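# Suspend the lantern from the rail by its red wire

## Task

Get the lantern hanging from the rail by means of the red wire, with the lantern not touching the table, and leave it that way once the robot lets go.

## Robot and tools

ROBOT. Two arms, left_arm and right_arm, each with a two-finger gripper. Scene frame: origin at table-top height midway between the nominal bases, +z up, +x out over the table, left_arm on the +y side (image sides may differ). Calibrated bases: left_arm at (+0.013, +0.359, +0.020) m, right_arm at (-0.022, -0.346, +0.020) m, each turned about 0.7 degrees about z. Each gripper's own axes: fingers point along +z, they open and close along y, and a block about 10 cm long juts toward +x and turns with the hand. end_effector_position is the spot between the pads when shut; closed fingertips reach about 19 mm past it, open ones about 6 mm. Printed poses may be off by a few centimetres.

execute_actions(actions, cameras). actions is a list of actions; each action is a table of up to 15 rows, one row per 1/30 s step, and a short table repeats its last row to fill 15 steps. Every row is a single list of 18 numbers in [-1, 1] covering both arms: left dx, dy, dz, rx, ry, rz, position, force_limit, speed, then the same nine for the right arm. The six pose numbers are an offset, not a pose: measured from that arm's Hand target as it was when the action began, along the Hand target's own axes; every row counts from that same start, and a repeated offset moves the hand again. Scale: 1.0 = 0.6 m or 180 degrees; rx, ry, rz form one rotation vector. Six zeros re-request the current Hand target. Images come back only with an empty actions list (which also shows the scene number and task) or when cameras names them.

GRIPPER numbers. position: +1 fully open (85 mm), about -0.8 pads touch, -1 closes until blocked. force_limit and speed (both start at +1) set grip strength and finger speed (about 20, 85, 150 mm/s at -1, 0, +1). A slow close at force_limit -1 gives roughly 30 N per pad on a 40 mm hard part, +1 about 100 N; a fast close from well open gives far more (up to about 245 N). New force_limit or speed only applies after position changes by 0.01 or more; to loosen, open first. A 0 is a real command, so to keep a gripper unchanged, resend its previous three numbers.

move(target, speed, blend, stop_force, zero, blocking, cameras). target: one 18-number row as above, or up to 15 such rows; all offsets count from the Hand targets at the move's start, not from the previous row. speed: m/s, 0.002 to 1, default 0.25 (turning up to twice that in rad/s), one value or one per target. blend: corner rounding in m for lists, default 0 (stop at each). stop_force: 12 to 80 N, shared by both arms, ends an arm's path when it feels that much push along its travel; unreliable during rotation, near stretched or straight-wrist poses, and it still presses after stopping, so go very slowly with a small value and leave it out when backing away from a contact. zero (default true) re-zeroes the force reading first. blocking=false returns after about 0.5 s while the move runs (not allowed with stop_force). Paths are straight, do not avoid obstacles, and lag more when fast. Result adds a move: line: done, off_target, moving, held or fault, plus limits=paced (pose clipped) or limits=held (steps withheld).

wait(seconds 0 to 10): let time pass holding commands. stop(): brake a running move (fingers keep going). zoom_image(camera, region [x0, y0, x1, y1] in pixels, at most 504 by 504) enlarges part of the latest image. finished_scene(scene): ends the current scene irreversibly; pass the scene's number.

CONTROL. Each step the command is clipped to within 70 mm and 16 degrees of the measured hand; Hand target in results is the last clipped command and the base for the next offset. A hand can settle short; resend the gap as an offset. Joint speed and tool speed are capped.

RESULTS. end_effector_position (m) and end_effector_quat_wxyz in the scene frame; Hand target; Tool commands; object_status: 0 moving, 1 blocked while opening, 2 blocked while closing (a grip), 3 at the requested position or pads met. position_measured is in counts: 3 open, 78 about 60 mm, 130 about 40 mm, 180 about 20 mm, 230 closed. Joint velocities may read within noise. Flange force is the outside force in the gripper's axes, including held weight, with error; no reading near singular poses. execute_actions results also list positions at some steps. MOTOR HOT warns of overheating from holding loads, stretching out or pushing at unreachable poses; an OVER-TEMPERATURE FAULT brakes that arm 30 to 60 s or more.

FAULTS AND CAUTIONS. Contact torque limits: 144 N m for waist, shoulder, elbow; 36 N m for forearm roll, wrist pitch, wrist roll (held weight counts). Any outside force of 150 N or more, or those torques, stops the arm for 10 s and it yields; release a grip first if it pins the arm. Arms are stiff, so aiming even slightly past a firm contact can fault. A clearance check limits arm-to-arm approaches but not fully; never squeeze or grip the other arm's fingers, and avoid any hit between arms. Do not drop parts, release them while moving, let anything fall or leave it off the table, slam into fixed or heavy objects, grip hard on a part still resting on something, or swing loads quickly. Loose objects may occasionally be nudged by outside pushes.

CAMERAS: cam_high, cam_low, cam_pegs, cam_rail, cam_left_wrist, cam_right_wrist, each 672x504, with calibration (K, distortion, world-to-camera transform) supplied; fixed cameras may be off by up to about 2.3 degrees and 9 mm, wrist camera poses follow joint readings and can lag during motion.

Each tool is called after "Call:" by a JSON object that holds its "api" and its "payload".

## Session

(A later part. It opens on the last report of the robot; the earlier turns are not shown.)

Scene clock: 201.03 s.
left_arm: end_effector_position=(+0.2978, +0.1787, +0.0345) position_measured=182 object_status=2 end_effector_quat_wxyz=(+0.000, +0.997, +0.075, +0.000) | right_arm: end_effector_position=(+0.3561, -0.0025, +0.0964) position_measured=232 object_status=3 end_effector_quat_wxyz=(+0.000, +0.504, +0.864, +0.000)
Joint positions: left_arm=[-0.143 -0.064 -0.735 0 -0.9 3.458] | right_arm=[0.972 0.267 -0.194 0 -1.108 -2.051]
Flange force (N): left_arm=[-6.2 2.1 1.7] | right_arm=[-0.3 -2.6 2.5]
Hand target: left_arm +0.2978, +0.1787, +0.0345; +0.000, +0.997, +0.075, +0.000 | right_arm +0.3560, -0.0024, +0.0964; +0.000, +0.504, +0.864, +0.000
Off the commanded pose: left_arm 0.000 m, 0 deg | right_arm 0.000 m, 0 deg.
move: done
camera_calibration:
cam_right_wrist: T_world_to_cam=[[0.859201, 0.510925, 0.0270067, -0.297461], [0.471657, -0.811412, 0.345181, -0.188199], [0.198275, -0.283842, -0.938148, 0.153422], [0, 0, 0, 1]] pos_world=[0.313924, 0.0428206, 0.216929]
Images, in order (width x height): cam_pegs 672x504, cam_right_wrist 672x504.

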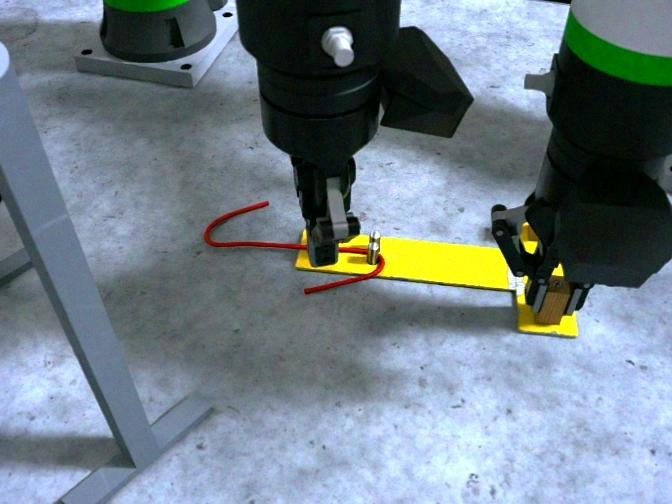

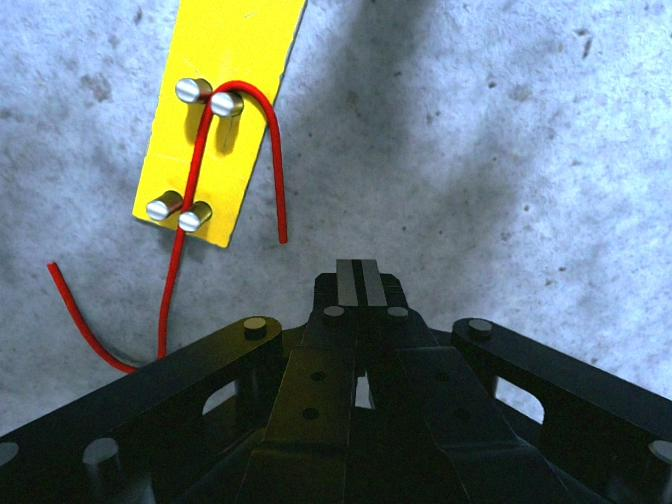

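Call:
{"api": "move", "payload": {"target": [[0,0,0,0,0,0,-1,0.8,-1,0.057,-0.119,-0.03,0,0,-0.45,-0.5,0.7,-1],[0,0,0,0,0,0,-1,0.8,-1,0.057,-0.119,-0.03,0,0,-0.889,-0.5,0.7,-1],[0,0,0,0,0,0,-1,0.8,-1,0.057,-0.119,0.08,0,0,-0.889,-0.5,0.7,-1]], "speed": 0.4, "cameras": ["cam_right_wrist"]}}

Scene clock: 218.03 s.
left_arm: end_effector_position=(+0.2978, +0.1787, +0.0345) position_measured=182 object_status=2 end_effector_quat_wxyz=(+0.000, +0.997, +0.075, +0.000) | right_arm: end_effector_position=(+0.2770, -0.0078, +0.0484) position_measured=192 object_status=3 end_effector_quat_wxyz=(+0.000, +0.763, -0.646, +0.000)
Joint positions: left_arm=[-0.143 -0.064 -0.735 0 -0.9 3.458] | right_arm=[1.116 0.195 -0.416 0 -0.96 0.598]
Flange force (N): left_arm=[-5.9 2.7 2.2] | right_arm=[-0.6 -0.5 1.9]
Hand target: left_arm +0.2978, +0.1787, +0.0345; +0.000, +0.997, +0.075, +0.000 | right_arm +0.2770, -0.0078, +0.0484; +0.000, +0.763, -0.646, +0.000
Off the commanded pose: left_arm 0.000 m, 0 deg | right_arm 0.000 m, 0 deg.
move: done
camera_calibration:
cam_right_wrist: T_world_to_cam=[[-0.982064, -0.186692, 0.0263879, 0.279138], [-0.166187, 0.923187, 0.346566, 0.0515059], [-0.0890619, 0.335965, -0.937654, 0.206953], [0, 0, 0, 1]] pos_world=[0.301123, -0.0649657, 0.168834]
Images, in order (width x height): cam_right_wrist 672x504.

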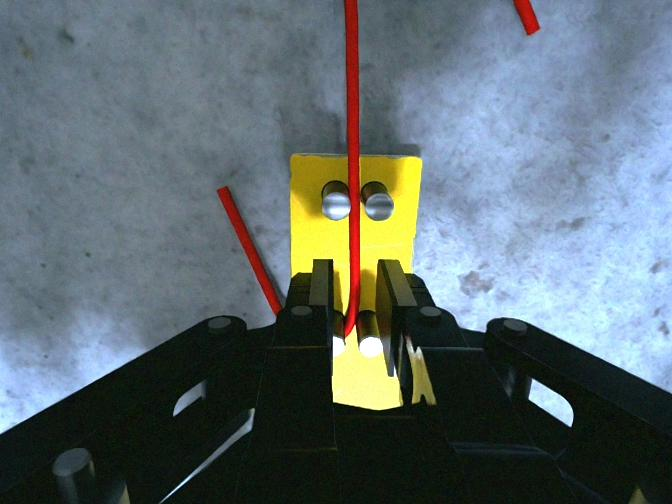

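Call:
{"api": "move", "payload": {"target": [[0,0,0,0,0,0,-1,0.8,-1,0.003,0,0.0403,0,0,0,-0.5,0.7,-1],[0,0,0,0,0,0,-1,0.8,-1,0.003,0,0.0403,0,0,0,-1,0.7,-1],[0,0,0,0,0,0,-1,0.8,-1,0.003,0,-0.06,0,0,0,-1,0.7,-1]], "speed": 0.06, "cameras": ["cam_right_wrist","cam_pegs","cam_high"]}}

Scene clock: 224.23 s.
left_arm: end_effector_position=(+0.2978, +0.1787, +0.0345) position_measured=182 object_status=2 end_effector_quat_wxyz=(+0.000, +0.997, +0.075, +0.000) | right_arm: end_effector_position=(+0.2773, -0.0096, +0.0844) position_measured=227 object_status=2 end_effector_quat_wxyz=(+0.000, +0.763, -0.646, +0.000)
Joint positions: left_arm=[-0.143 -0.064 -0.735 0 -0.9 3.458] | right_arm=[1.114 0.141 -0.381 0 -1.049 0.6]
Flange force (N): left_arm=[-5.6 2.5 2.1] | right_arm=[1.1 1.9 2.4]
Hand target: left_arm +0.2978, +0.1787, +0.0345; +0.000, +0.997, +0.075, +0.000 | right_arm +0.2773, -0.0096, +0.0844; +0.000, +0.763, -0.646, +0.000
Off the commanded pose: left_arm 0.000 m, 0 deg | right_arm 0.000 m, 0 deg.
move: done
camera_calibration:
cam_right_wrist: T_world_to_cam=[[-0.982073, -0.186657, 0.0262962, 0.278268], [-0.166187, 0.923193, 0.34655, 0.0407613], [-0.0889626, 0.335968, -0.937663, 0.241321], [0, 0, 0, 1]] pos_world=[0.301522, -0.0667659, 0.204835]
Images, in order (width x height): cam_high 672x504, cam_pegs 672x504, cam_right_wrist 672x504.

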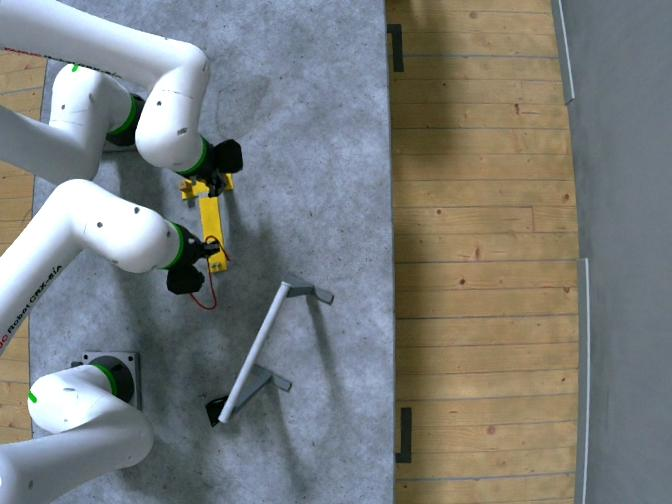

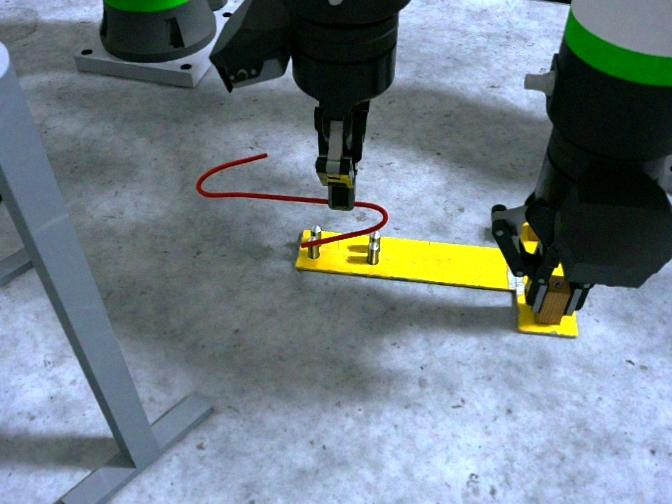

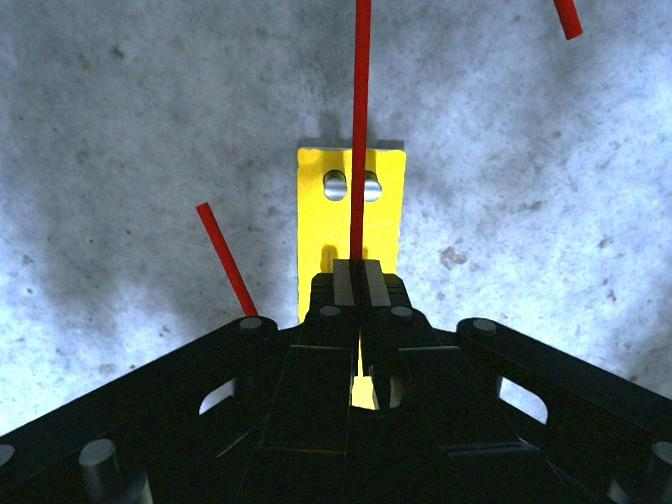

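Call:
{"api": "move", "payload": {"target": [[0,0,0,0,0,0,1,0.8,-1,0,0,0,0,0,0,-1,0.7,-1],[0,0,-0.25,0,0,0,1,0.8,-1,0.179,0.042,-0.526,0,0,0,-1,0.7,-1],[0,-0.3,-0.25,0,0,0,1,0.8,-1,0.179,0.042,-0.526,0.427,0.3555,-0.427,-1,0.7,-1]], "speed": 0.3, "cameras": ["cam_right_wrist","cam_high"]}}

Scene clock: 254.83 s.
left_arm: end_effector_position=(+0.2710, +0.3567, +0.1844) position_measured=3 object_status=3 end_effector_quat_wxyz=(+0.000, +0.997, +0.075, +0.000) | right_arm: end_effector_position=(+0.2702, -0.1192, +0.4011) position_measured=227 object_status=2 end_effector_quat_wxyz=(-0.080, +0.756, +0.099, +0.642)
Joint positions: left_arm=[0.545 -0.516 -0.667 0 -1.42 2.77] | right_arm=[1.691 -0.818 -1.185 1.458 -1.41 1.228]
Flange force (N): left_arm=[0.2 7.7 2.5] | right_arm=no reading
Hand target: left_arm +0.2710, +0.3567, +0.1845; +0.000, +0.997, +0.075, +0.000 | right_arm +0.2702, -0.1200, +0.3999; -0.123, +0.697, +0.122, +0.696
Off the commanded pose: left_arm 0.000 m, 0 deg | right_arm 0.001 m, 11 deg.
joint sent to its limit (right arm) — joint 3 (elbow), lower limit, where the elbow is as bent as it goes. The joint targets are off in orientation, not in position.
move: off_target (right_arm)
camera_calibration:
cam_right_wrist: T_world_to_cam=[[0.230276, -0.97262, 0.0313689, -0.180817], [-0.472737, -0.139984, -0.870014, 0.475109], [0.850584, 0.185514, -0.492028, 0.12392], [0, 0, 0, 1]] pos_world=[0.160835, -0.132347, 0.479996]
Images, in order (width x height): cam_high 672x504, cam_right_wrist 672x504.

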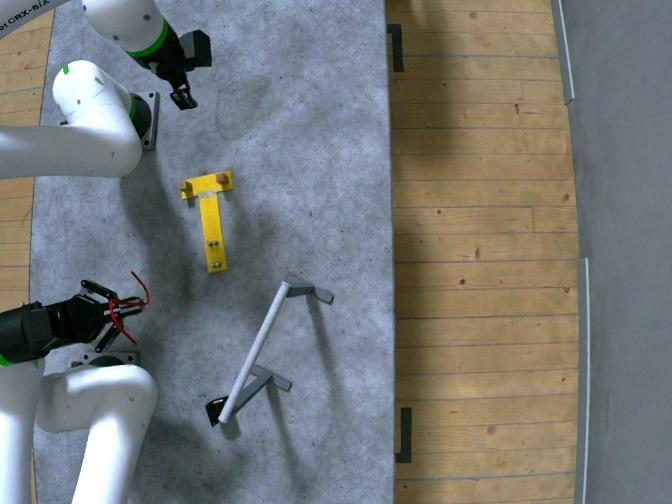

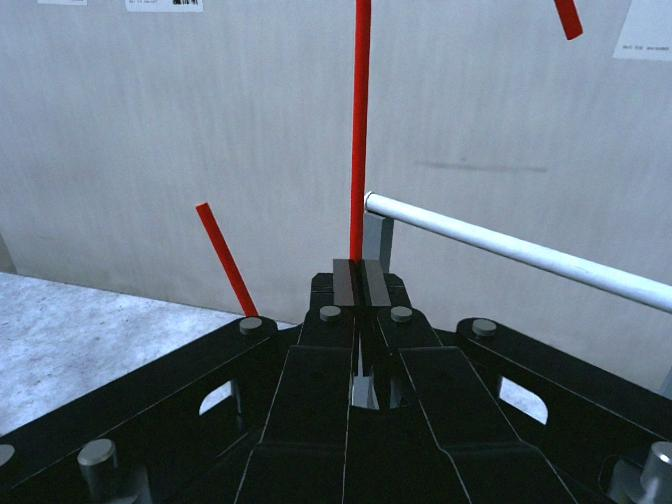

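Call:
{"api": "move", "payload": {"target": [[0,0,0,0,0,0,1,0.8,-1,-0.067,0.195,0.2,0,0,0,-1,0.7,-1],[0,0,0,0,0,0,1,0.8,-1,-0.147,0.195,0.2,0,0,0,-1,0.7,-1]], "speed": 0.12, "cameras": ["cam_high","cam_low","cam_rail","cam_right_wrist"]}}

Call:
{"api": "zoom_image", "payload": {"camera": "cam_high", "region": [180, 270, 320, 430]}}

Call:
{"api": "zoom_image", "payload": {"camera": "cam_low", "region": [110, 0, 310, 200]}}

Scene clock: 267.23 s.
left_arm: end_effector_position=(+0.2710, +0.3567, +0.1845) position_measured=3 object_status=3 end_effector_quat_wxyz=(+0.000, +0.997, +0.075, +0.000) | right_arm: end_effector_position=(+0.4229, -0.1879, +0.3114) position_measured=227 object_status=2 end_effector_quat_wxyz=(-0.036, +0.696, +0.032, +0.716)
Joint positions: left_arm=[0.545 -0.516 -0.667 0 -1.42 2.77] | right_arm=[-0.025 -0.558 -1.125 3.317 -0.603 -0.153]
Flange force (N): left_arm=[0.1 7.5 2.1] | right_arm=no reading
Hand target: left_arm +0.2710, +0.3567, +0.1845; +0.000, +0.997, +0.075, +0.000 | right_arm +0.4228, -0.1890, +0.3115; -0.123, +0.697, +0.122, +0.696
Off the commanded pose: left_arm 0.000 m, 0 deg | right_arm 0.001 m, 14 deg.
joint sent to its limit (right arm) — joint 4 (forearm roll), upper limit. The joint targets are off in orientation, not in position.
move: off_target (right_arm); limits=paced
camera_calibration:
cam_right_wrist: T_world_to_cam=[[0.0696173, -0.997446, 0.0159587, -0.211897], [-0.317175, -0.0372991, -0.947633, 0.437296], [0.945808, 0.06091, -0.318961, -0.154942], [0, 0, 0, 1]] pos_world=[0.299997, -0.185607, 0.368357]
Images, in order (width x height): cam_high 672x504, cam_low 672x504, cam_rail 672x504, cam_right_wrist 672x504.

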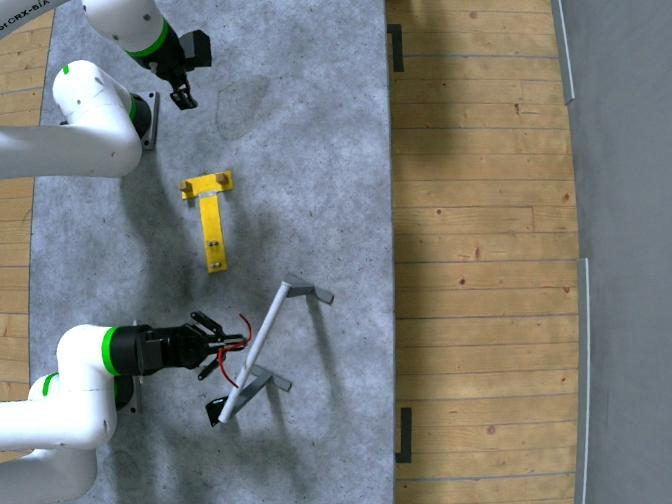

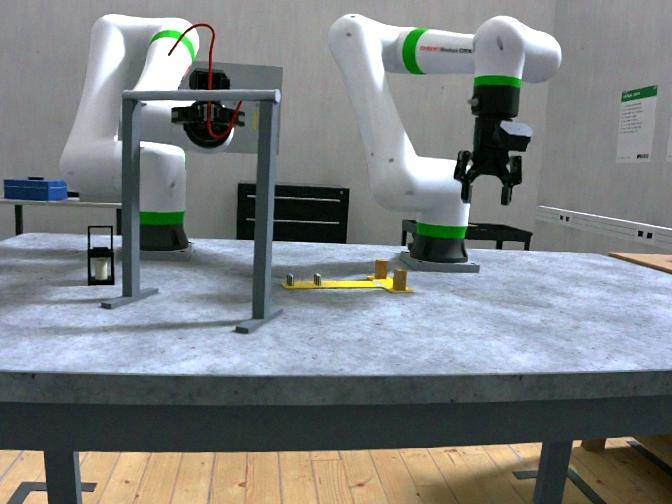

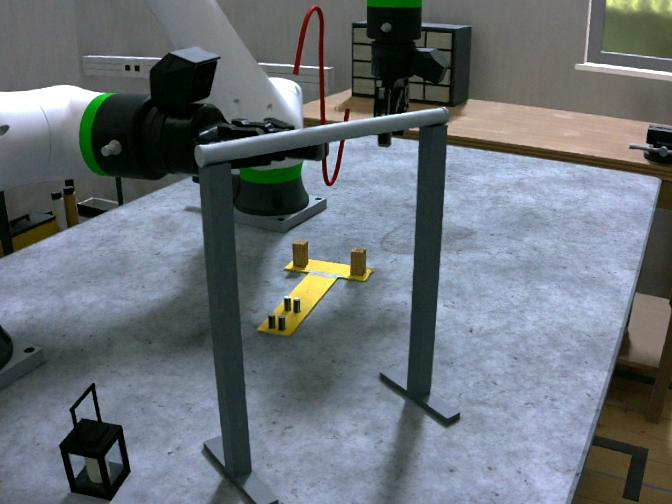

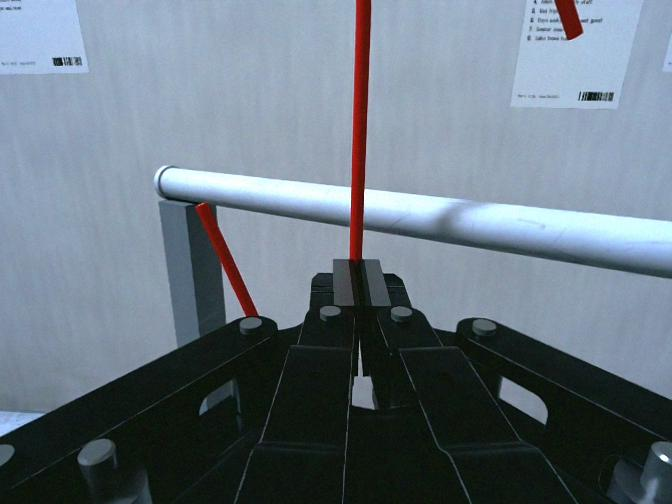

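Scaled by 3.150 from the camera's 672x504 image, which has a finer 960x720 frame.

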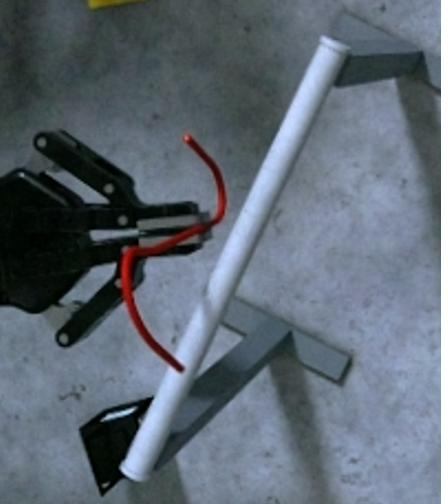

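Scaled by 2.520 from the camera's 672x504 image, which has a finer 960x720 frame.

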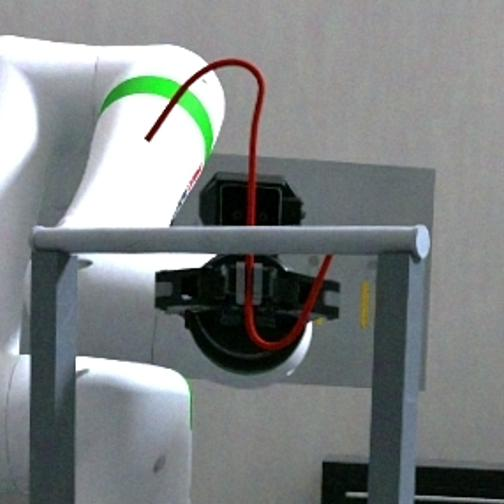

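Call:
{"api": "move", "payload": {"target": [0,0,0,0,0,0,1,0.8,-1,0.014,-0.0845,0.0785,-0.044,0,0,-1,0.7,-1], "speed": 0.08, "cameras": ["cam_high","cam_low","cam_rail","cam_right_wrist"]}}

Call:
{"api": "zoom_image", "payload": {"camera": "cam_high", "region": [180, 270, 320, 430]}}

Scene clock: 291.63 s.
left_arm: end_effector_position=(+0.2710, +0.3567, +0.1845) position_measured=3 object_status=3 end_effector_quat_wxyz=(+0.000, +0.997, +0.075, +0.000) | right_arm: end_effector_position=(+0.4498, -0.1253, +0.3199) position_measured=227 object_status=2 end_effector_quat_wxyz=(-0.074, +0.703, +0.073, +0.703)
Joint positions: left_arm=[0.545 -0.516 -0.667 0 -1.42 2.77] | right_arm=[0.125 -0.377 -1.013 3.244 -0.638 -0.084]
Flange force (N): left_arm=[0.7 7.3 2.0] | right_arm=no reading
Hand target: left_arm +0.2710, +0.3567, +0.1845; +0.000, +0.997, +0.075, +0.000 | right_arm +0.4498, -0.1253, +0.3199; -0.074, +0.703, +0.073, +0.703
Off the commanded pose: left_arm 0.000 m, 0 deg | right_arm 0.000 m, 0 deg.
move: done
camera_calibration:
cam_right_wrist: T_world_to_cam=[[0.181763, -0.983137, 0.0201194, -0.201482], [-0.336673, -0.0814418, -0.938093, 0.456396], [0.923912, 0.163737, -0.345798, -0.150161], [0, 0, 0, 1]] pos_world=[0.329014, -0.136328, 0.38027]
Images, in order (width x height): cam_high 672x504, cam_low 672x504, cam_rail 672x504, cam_right_wrist 672x504.

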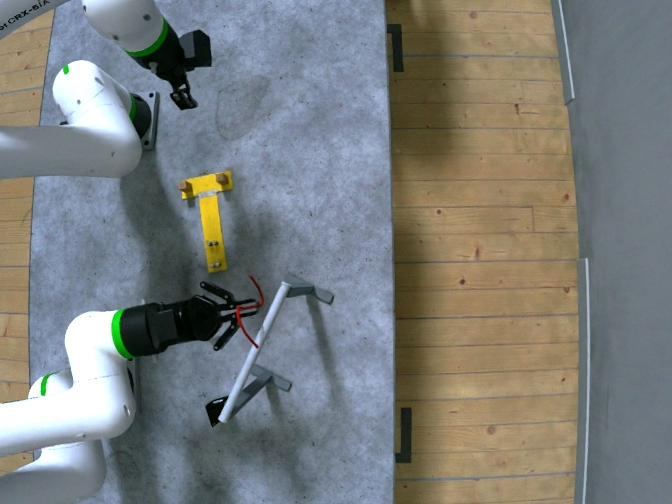

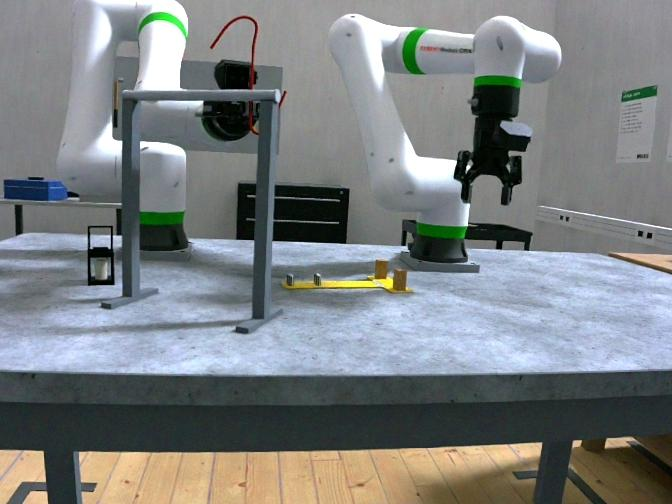

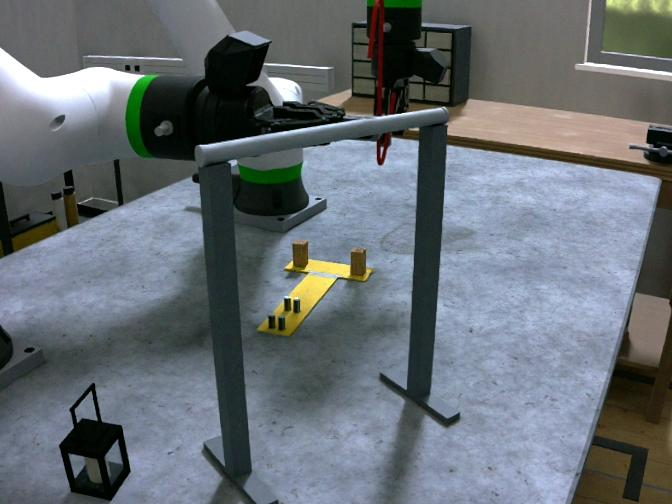

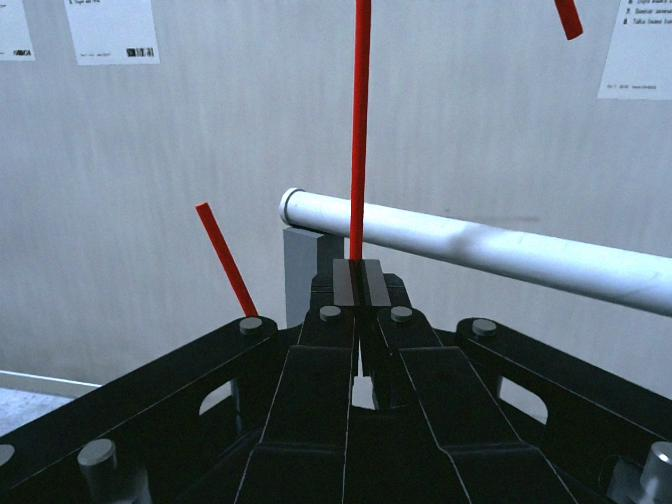

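Scaled by 3.150 from the camera's 672x504 image, which has a finer 960x720 frame.

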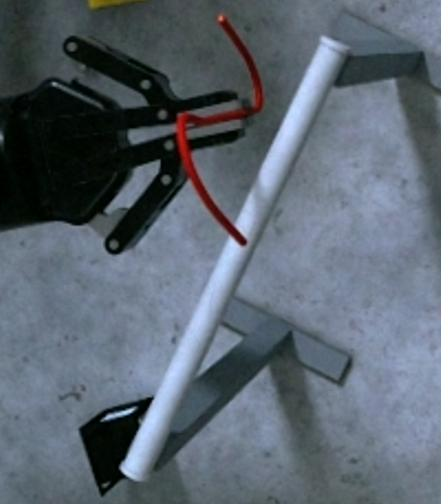

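Call:
{"api": "move", "payload": {"target": [[0,0,0,0,0,0,1,0.8,-1,-0.05,0,0,0,0,0,-1,0.7,-1],[0,0,0,0,0,0,1,0.8,-1,-0.05,0.006,0.008,0.017,0,0,-1,0.7,-1]], "speed": 0.05, "cameras": ["cam_high","cam_low","cam_rail","cam_right_wrist"]}}

Call:
{"api": "zoom_image", "payload": {"camera": "cam_high", "region": [180, 270, 320, 430]}}

Call:
{"api": "zoom_image", "payload": {"camera": "cam_rail", "region": [280, 0, 480, 200]}}

Call:
{"api": "zoom_image", "payload": {"camera": "cam_low", "region": [120, 0, 320, 200]}}

Scene clock: 304.23 s.
left_arm: end_effector_position=(+0.2710, +0.3567, +0.1845) position_measured=3 object_status=3 end_effector_quat_wxyz=(+0.000, +0.997, +0.075, +0.000) | right_arm: end_effector_position=(+0.4552, -0.1270, +0.2898) position_measured=227 object_status=2 end_effector_quat_wxyz=(-0.082, +0.701, +0.080, +0.704)
Joint positions: left_arm=[0.545 -0.516 -0.667 0 -1.42 2.77] | right_arm=[0.086 -0.271 -1.027 3.317 -0.766 -0.129]
Flange force (N): left_arm=[0.1 7.3 2.1] | right_arm=no reading
Hand target: left_arm +0.2710, +0.3567, +0.1845; +0.000, +0.997, +0.075, +0.000 | right_arm +0.4553, -0.1277, +0.2899; -0.093, +0.701, +0.092, +0.701
Off the commanded pose: left_arm 0.000 m, 0 deg | right_arm 0.001 m, 2 deg.
joint sent to its limit (right arm) — joint 4 (forearm roll), upper limit. The joint targets still meet the commanded pose.
move: done
camera_calibration:
cam_right_wrist: T_world_to_cam=[[0.201716, -0.979243, 0.0198624, -0.212033], [-0.331288, -0.0872987, -0.939482, 0.427109], [0.921715, 0.182929, -0.342021, -0.162917], [0, 0, 0, 1]] pos_world=[0.334429, -0.140543, 0.349752]
Images, in order (width x height): cam_high 672x504, cam_low 672x504, cam_rail 672x504, cam_right_wrist 672x504.

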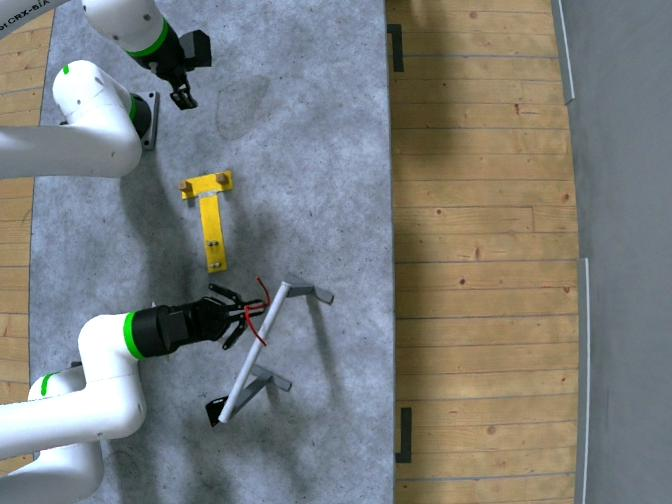

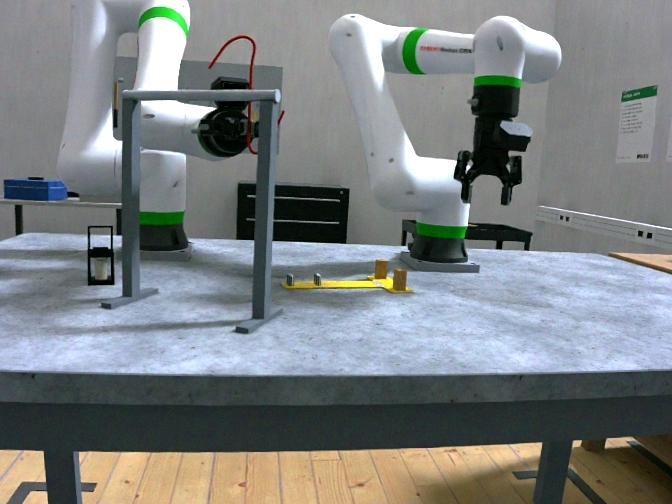

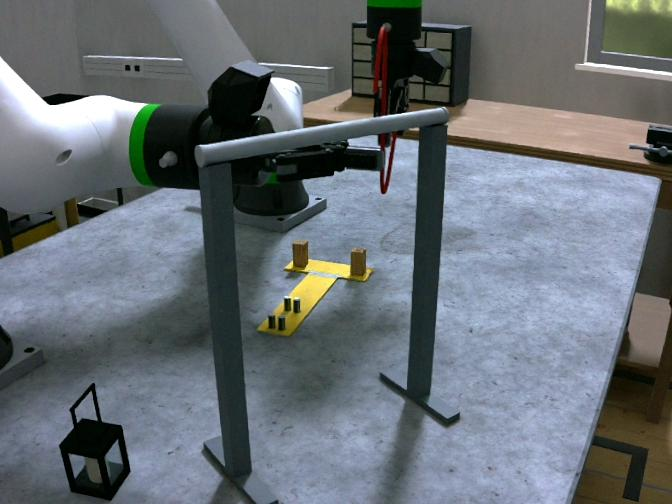

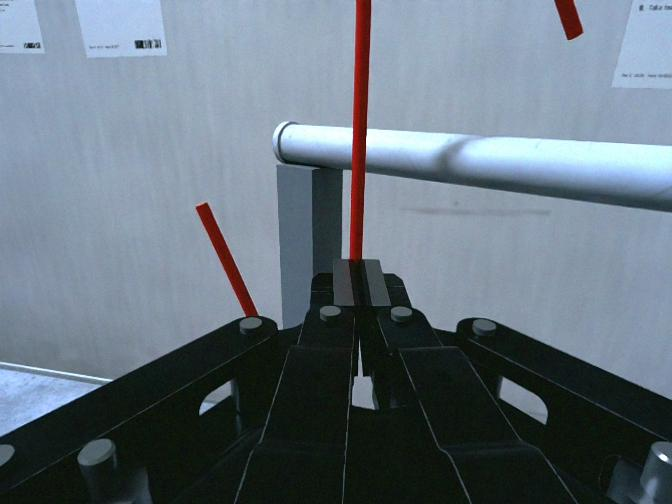

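Scaled by 3.150 from the camera's 672x504 image, which has a finer 960x720 frame.

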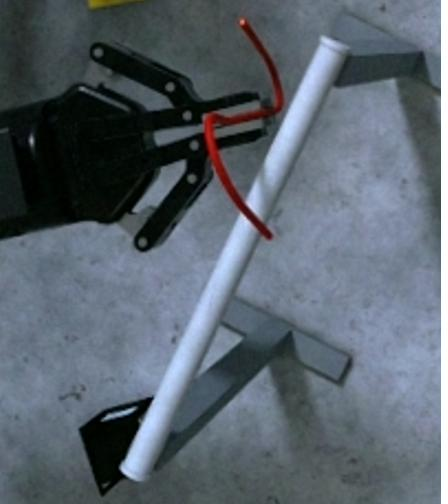

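Scaled by 2.520 from the camera's 672x504 image, which has a finer 960x720 frame.

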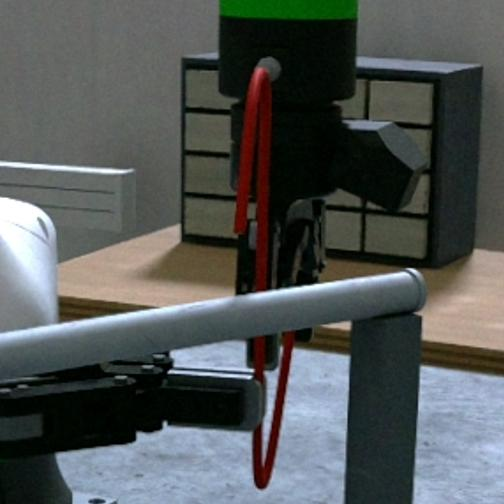

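Scaled by 2.520 from the camera's 672x504 image, which has a finer 960x720 frame.

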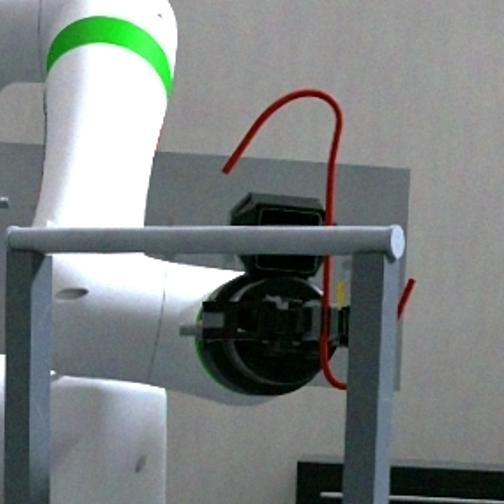

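Call:
{"api": "move", "payload": {"target": [[0,0,0,0,0,0,1,0.8,-1,0,0.0043,0.005,0,0,0,-1,0.7,-1],[0,0,0,0,0,0,1,0.8,-1,-0.065,0.0043,0.005,0,0,0,-1,0.7,-1]], "speed": 0.04, "cameras": ["cam_high","cam_low","cam_rail"]}}

Call:
{"api": "zoom_image", "payload": {"camera": "cam_high", "region": [200, 270, 300, 370]}}

Call:
{"api": "zoom_image", "payload": {"camera": "cam_rail", "region": [280, 20, 480, 220]}}

Call:
{"api": "zoom_image", "payload": {"camera": "cam_low", "region": [120, 0, 320, 200]}}

Scene clock: 318.20 s.
left_arm: end_effector_position=(+0.2710, +0.3567, +0.1845) position_measured=3 object_status=3 end_effector_quat_wxyz=(+0.000, +0.997, +0.075, +0.000) | right_arm: end_effector_position=(+0.4587, -0.1286, +0.2508) position_measured=227 object_status=2 end_effector_quat_wxyz=(-0.083, +0.701, +0.082, +0.703)
Joint positions: left_arm=[0.545 -0.516 -0.667 0 -1.42 2.77] | right_arm=[0.068 -0.106 -1.054 3.317 -0.958 -0.103]
Flange force (N): left_arm=[0.1 7.2 2.0] | right_arm=no reading
Hand target: left_arm +0.2710, +0.3567, +0.1845; +0.000, +0.997, +0.075, +0.000 | right_arm +0.4588, -0.1294, +0.2509; -0.093, +0.701, +0.092, +0.701
Off the commanded pose: left_arm 0.000 m, 0 deg | right_arm 0.001 m, 2 deg.
joint sent to its limit (right arm) — joint 4 (forearm roll), upper limit. The joint targets still meet the commanded pose.
move: done
Images, in order (width x height): cam_high 672x504, cam_low 672x504, cam_rail 672x504.

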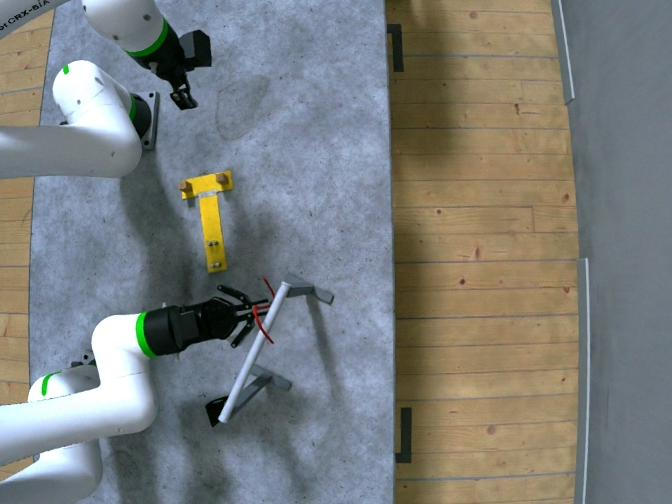

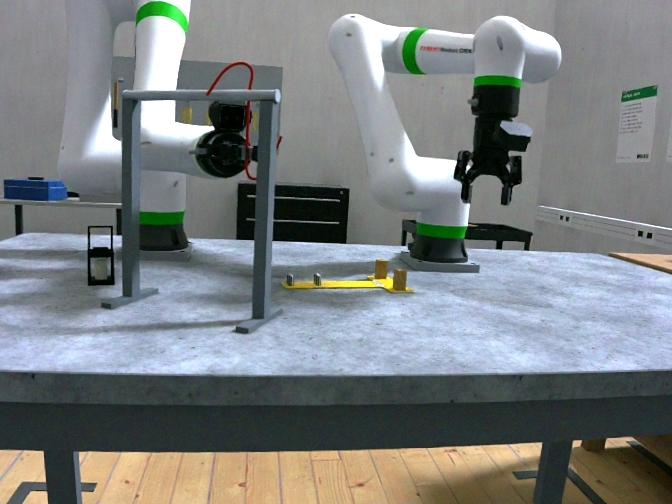

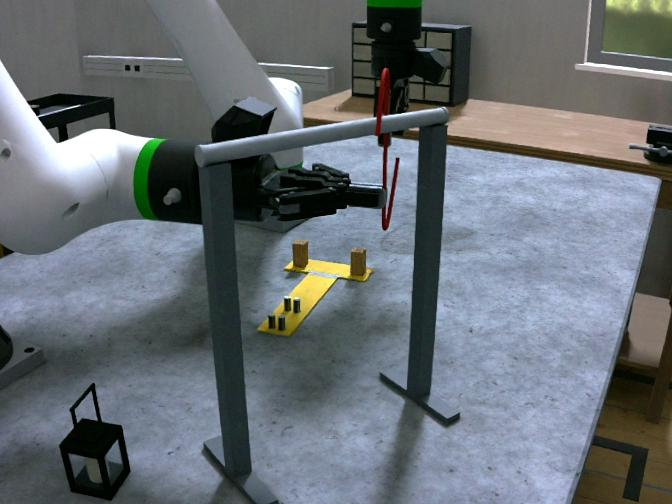

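Scaled by 5.040 from the camera's 672x504 image, which has a finer 960x720 frame.

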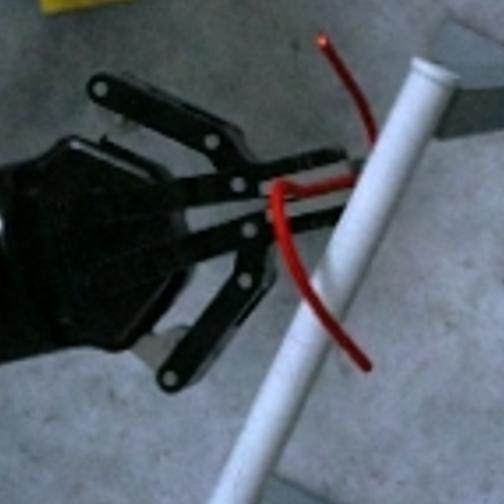

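Scaled by 2.520 from the camera's 672x504 image, which has a finer 960x720 frame.

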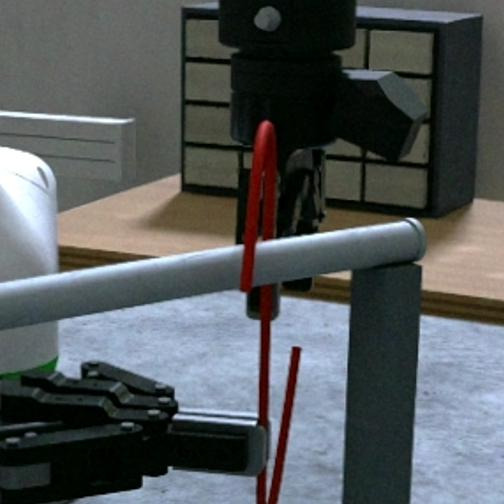

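Scaled by 2.520 from the camera's 672x504 image, which has a finer 960x720 frame.

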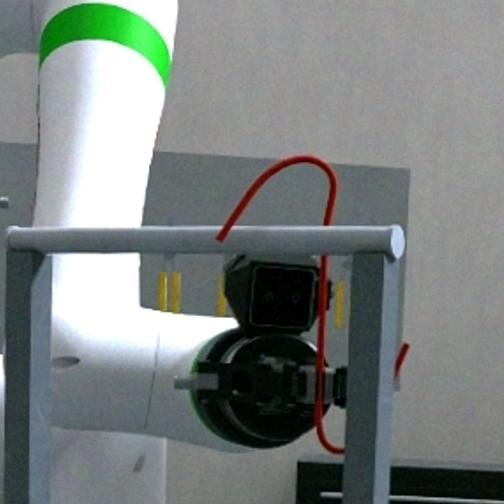

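Call:
{"api": "move", "payload": {"target": [[0,0,0,0,0,0,1,0.8,-1,-0.02,0.0065,0.0075,0,0,0,-1,0.7,-1],[0,0,0,0,0,0,1,0.8,-1,-0.045,0.0065,0.0075,0,0,0,-1,0.7,-1]], "speed": 0.03, "cameras": ["cam_high","cam_low","cam_rail"]}}

Call:
{"api": "zoom_image", "payload": {"camera": "cam_high", "region": [200, 270, 300, 370]}}

Call:
{"api": "zoom_image", "payload": {"camera": "cam_rail", "region": [280, 20, 480, 220]}}

Call:
{"api": "zoom_image", "payload": {"camera": "cam_low", "region": [120, 0, 320, 200]}}

Scene clock: 330.37 s.
left_arm: end_effector_position=(+0.2710, +0.3567, +0.1845) position_measured=3 object_status=3 end_effector_quat_wxyz=(+0.000, +0.997, +0.075, +0.000) | right_arm: end_effector_position=(+0.4641, -0.1312, +0.2238) position_measured=227 object_status=2 end_effector_quat_wxyz=(-0.083, +0.702, +0.081, +0.703)
Joint positions: left_arm=[0.545 -0.516 -0.667 0 -1.42 2.77] | right_arm=[0.054 0.032 -1.057 3.317 -1.097 -0.082]
Flange force (N): left_arm=[0.4 7.4 2.3] | right_arm=[-2.9 -1.5 -0.7]
Hand target: left_arm +0.2710, +0.3567, +0.1845; +0.000, +0.997, +0.075, +0.000 | right_arm +0.4641, -0.1320, +0.2239; -0.093, +0.701, +0.092, +0.701
Off the commanded pose: left_arm 0.000 m, 0 deg | right_arm 0.001 m, 2 deg.
joint sent to its limit (right arm) — joint 4 (forearm roll), upper limit. The joint targets still meet the commanded pose.
move: done
Images, in order (width x height): cam_high 672x504, cam_low 672x504, cam_rail 672x504.

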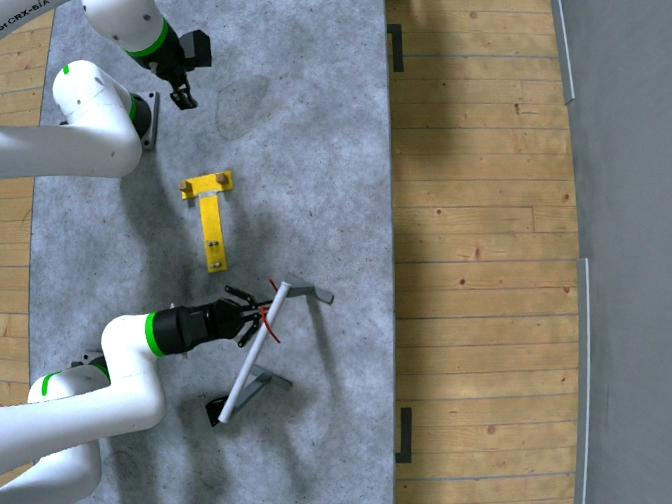

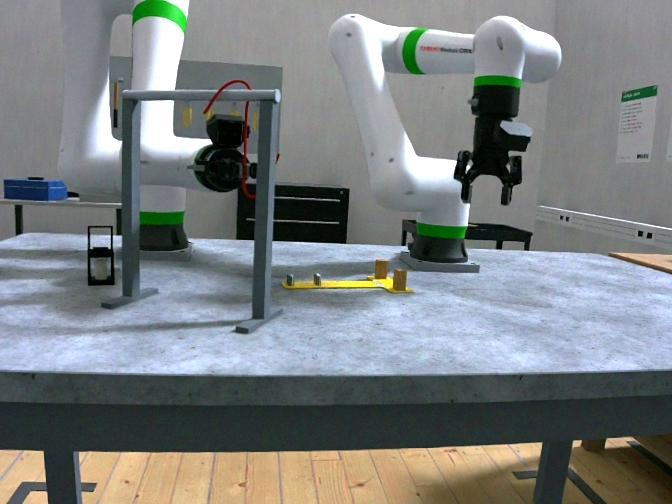

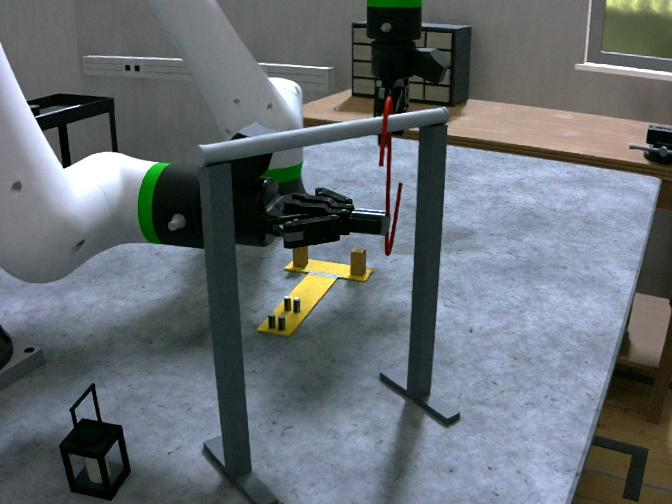

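Scaled by 5.040 from the camera's 672x504 image, which has a finer 960x720 frame.

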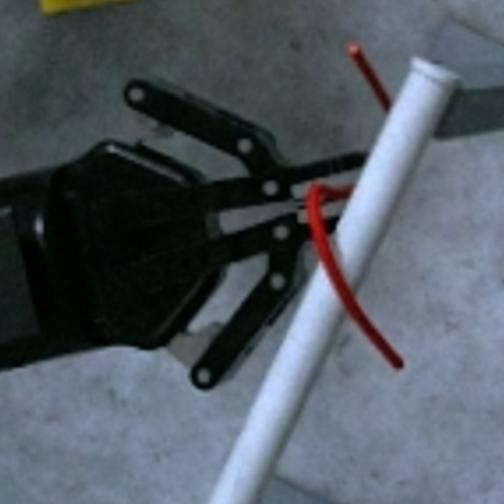

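Scaled by 2.520 from the camera's 672x504 image, which has a finer 960x720 frame.

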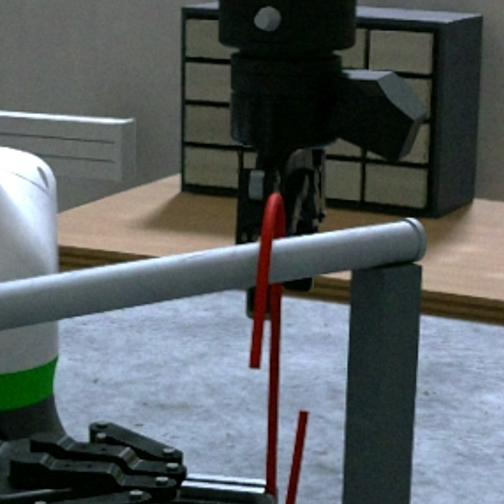

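Scaled by 2.520 from the camera's 672x504 image, which has a finer 960x720 frame.

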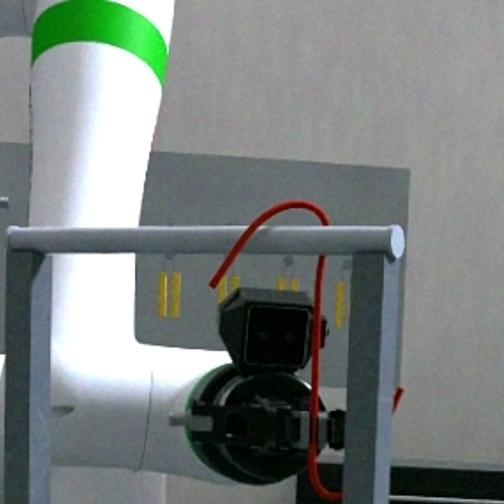

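Call:
{"api": "move", "payload": {"target": [0,0,0,0,0,0,1,0.8,-1,-0.018,0.001,0.001,0,0,0,-1,0.7,-1], "speed": 0.02, "cameras": ["cam_low","cam_rail","cam_high"]}}

Call:
{"api": "zoom_image", "payload": {"camera": "cam_low", "region": [120, 30, 320, 230]}}

Call:
{"api": "zoom_image", "payload": {"camera": "cam_high", "region": [200, 270, 300, 370]}}

Scene clock: 335.97 s.
left_arm: end_effector_position=(+0.2710, +0.3567, +0.1845) position_measured=3 object_status=3 end_effector_quat_wxyz=(+0.000, +0.997, +0.075, +0.000) | right_arm: end_effector_position=(+0.4648, -0.1316, +0.2131) position_measured=227 object_status=2 end_effector_quat_wxyz=(-0.083, +0.702, +0.082, +0.703)
Joint positions: left_arm=[0.545 -0.516 -0.667 0 -1.42 2.77] | right_arm=[0.051 0.086 -1.058 3.317 -1.152 -0.074]
Flange force (N): left_arm=[0.1 7.3 1.9] | right_arm=[3.5 1.5 -0.6]
Hand target: left_arm +0.2710, +0.3567, +0.1845; +0.000, +0.997, +0.075, +0.000 | right_arm +0.4649, -0.1324, +0.2131; -0.093, +0.701, +0.092, +0.701
Off the commanded pose: left_arm 0.000 m, 0 deg | right_arm 0.001 m, 2 deg.
joint sent to its limit (right arm) — joint 4 (forearm roll), upper limit. The joint targets still meet the commanded pose.
move: done
Images, in order (width x height): cam_high 672x504, cam_low 672x504, cam_rail 672x504.

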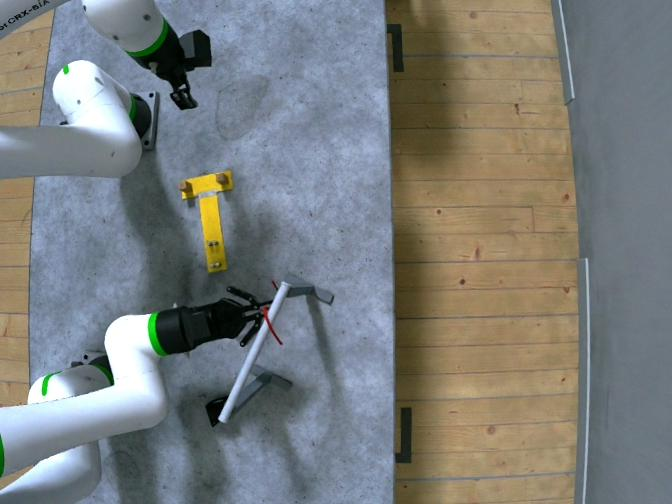

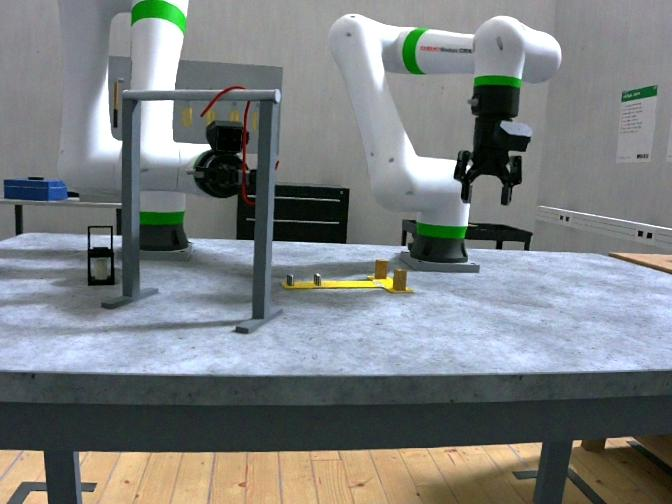

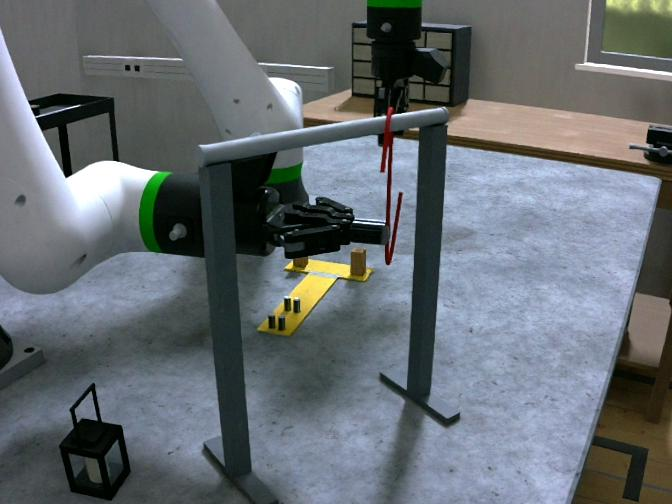

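Scaled by 2.520 from the camera's 672x504 image, which has a finer 960x720 frame.

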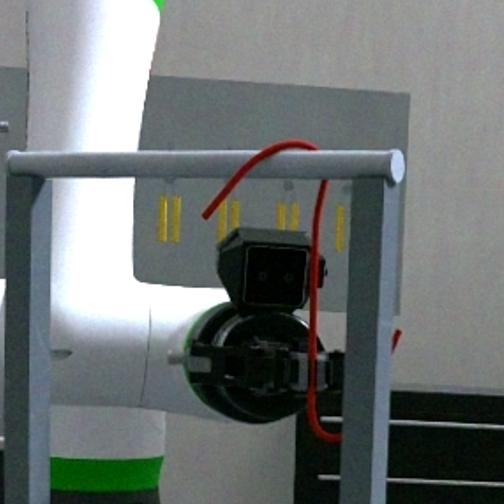

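Scaled by 5.040 from the camera's 672x504 image, which has a finer 960x720 frame.

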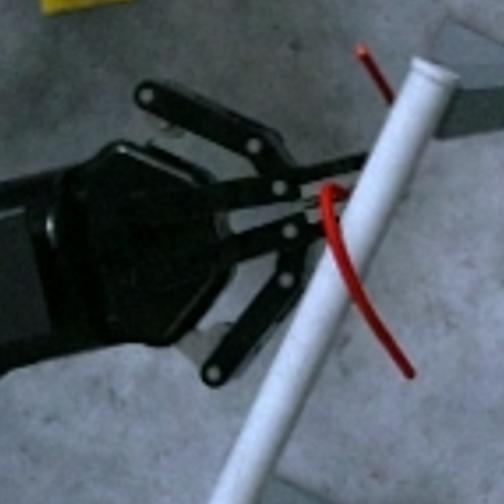

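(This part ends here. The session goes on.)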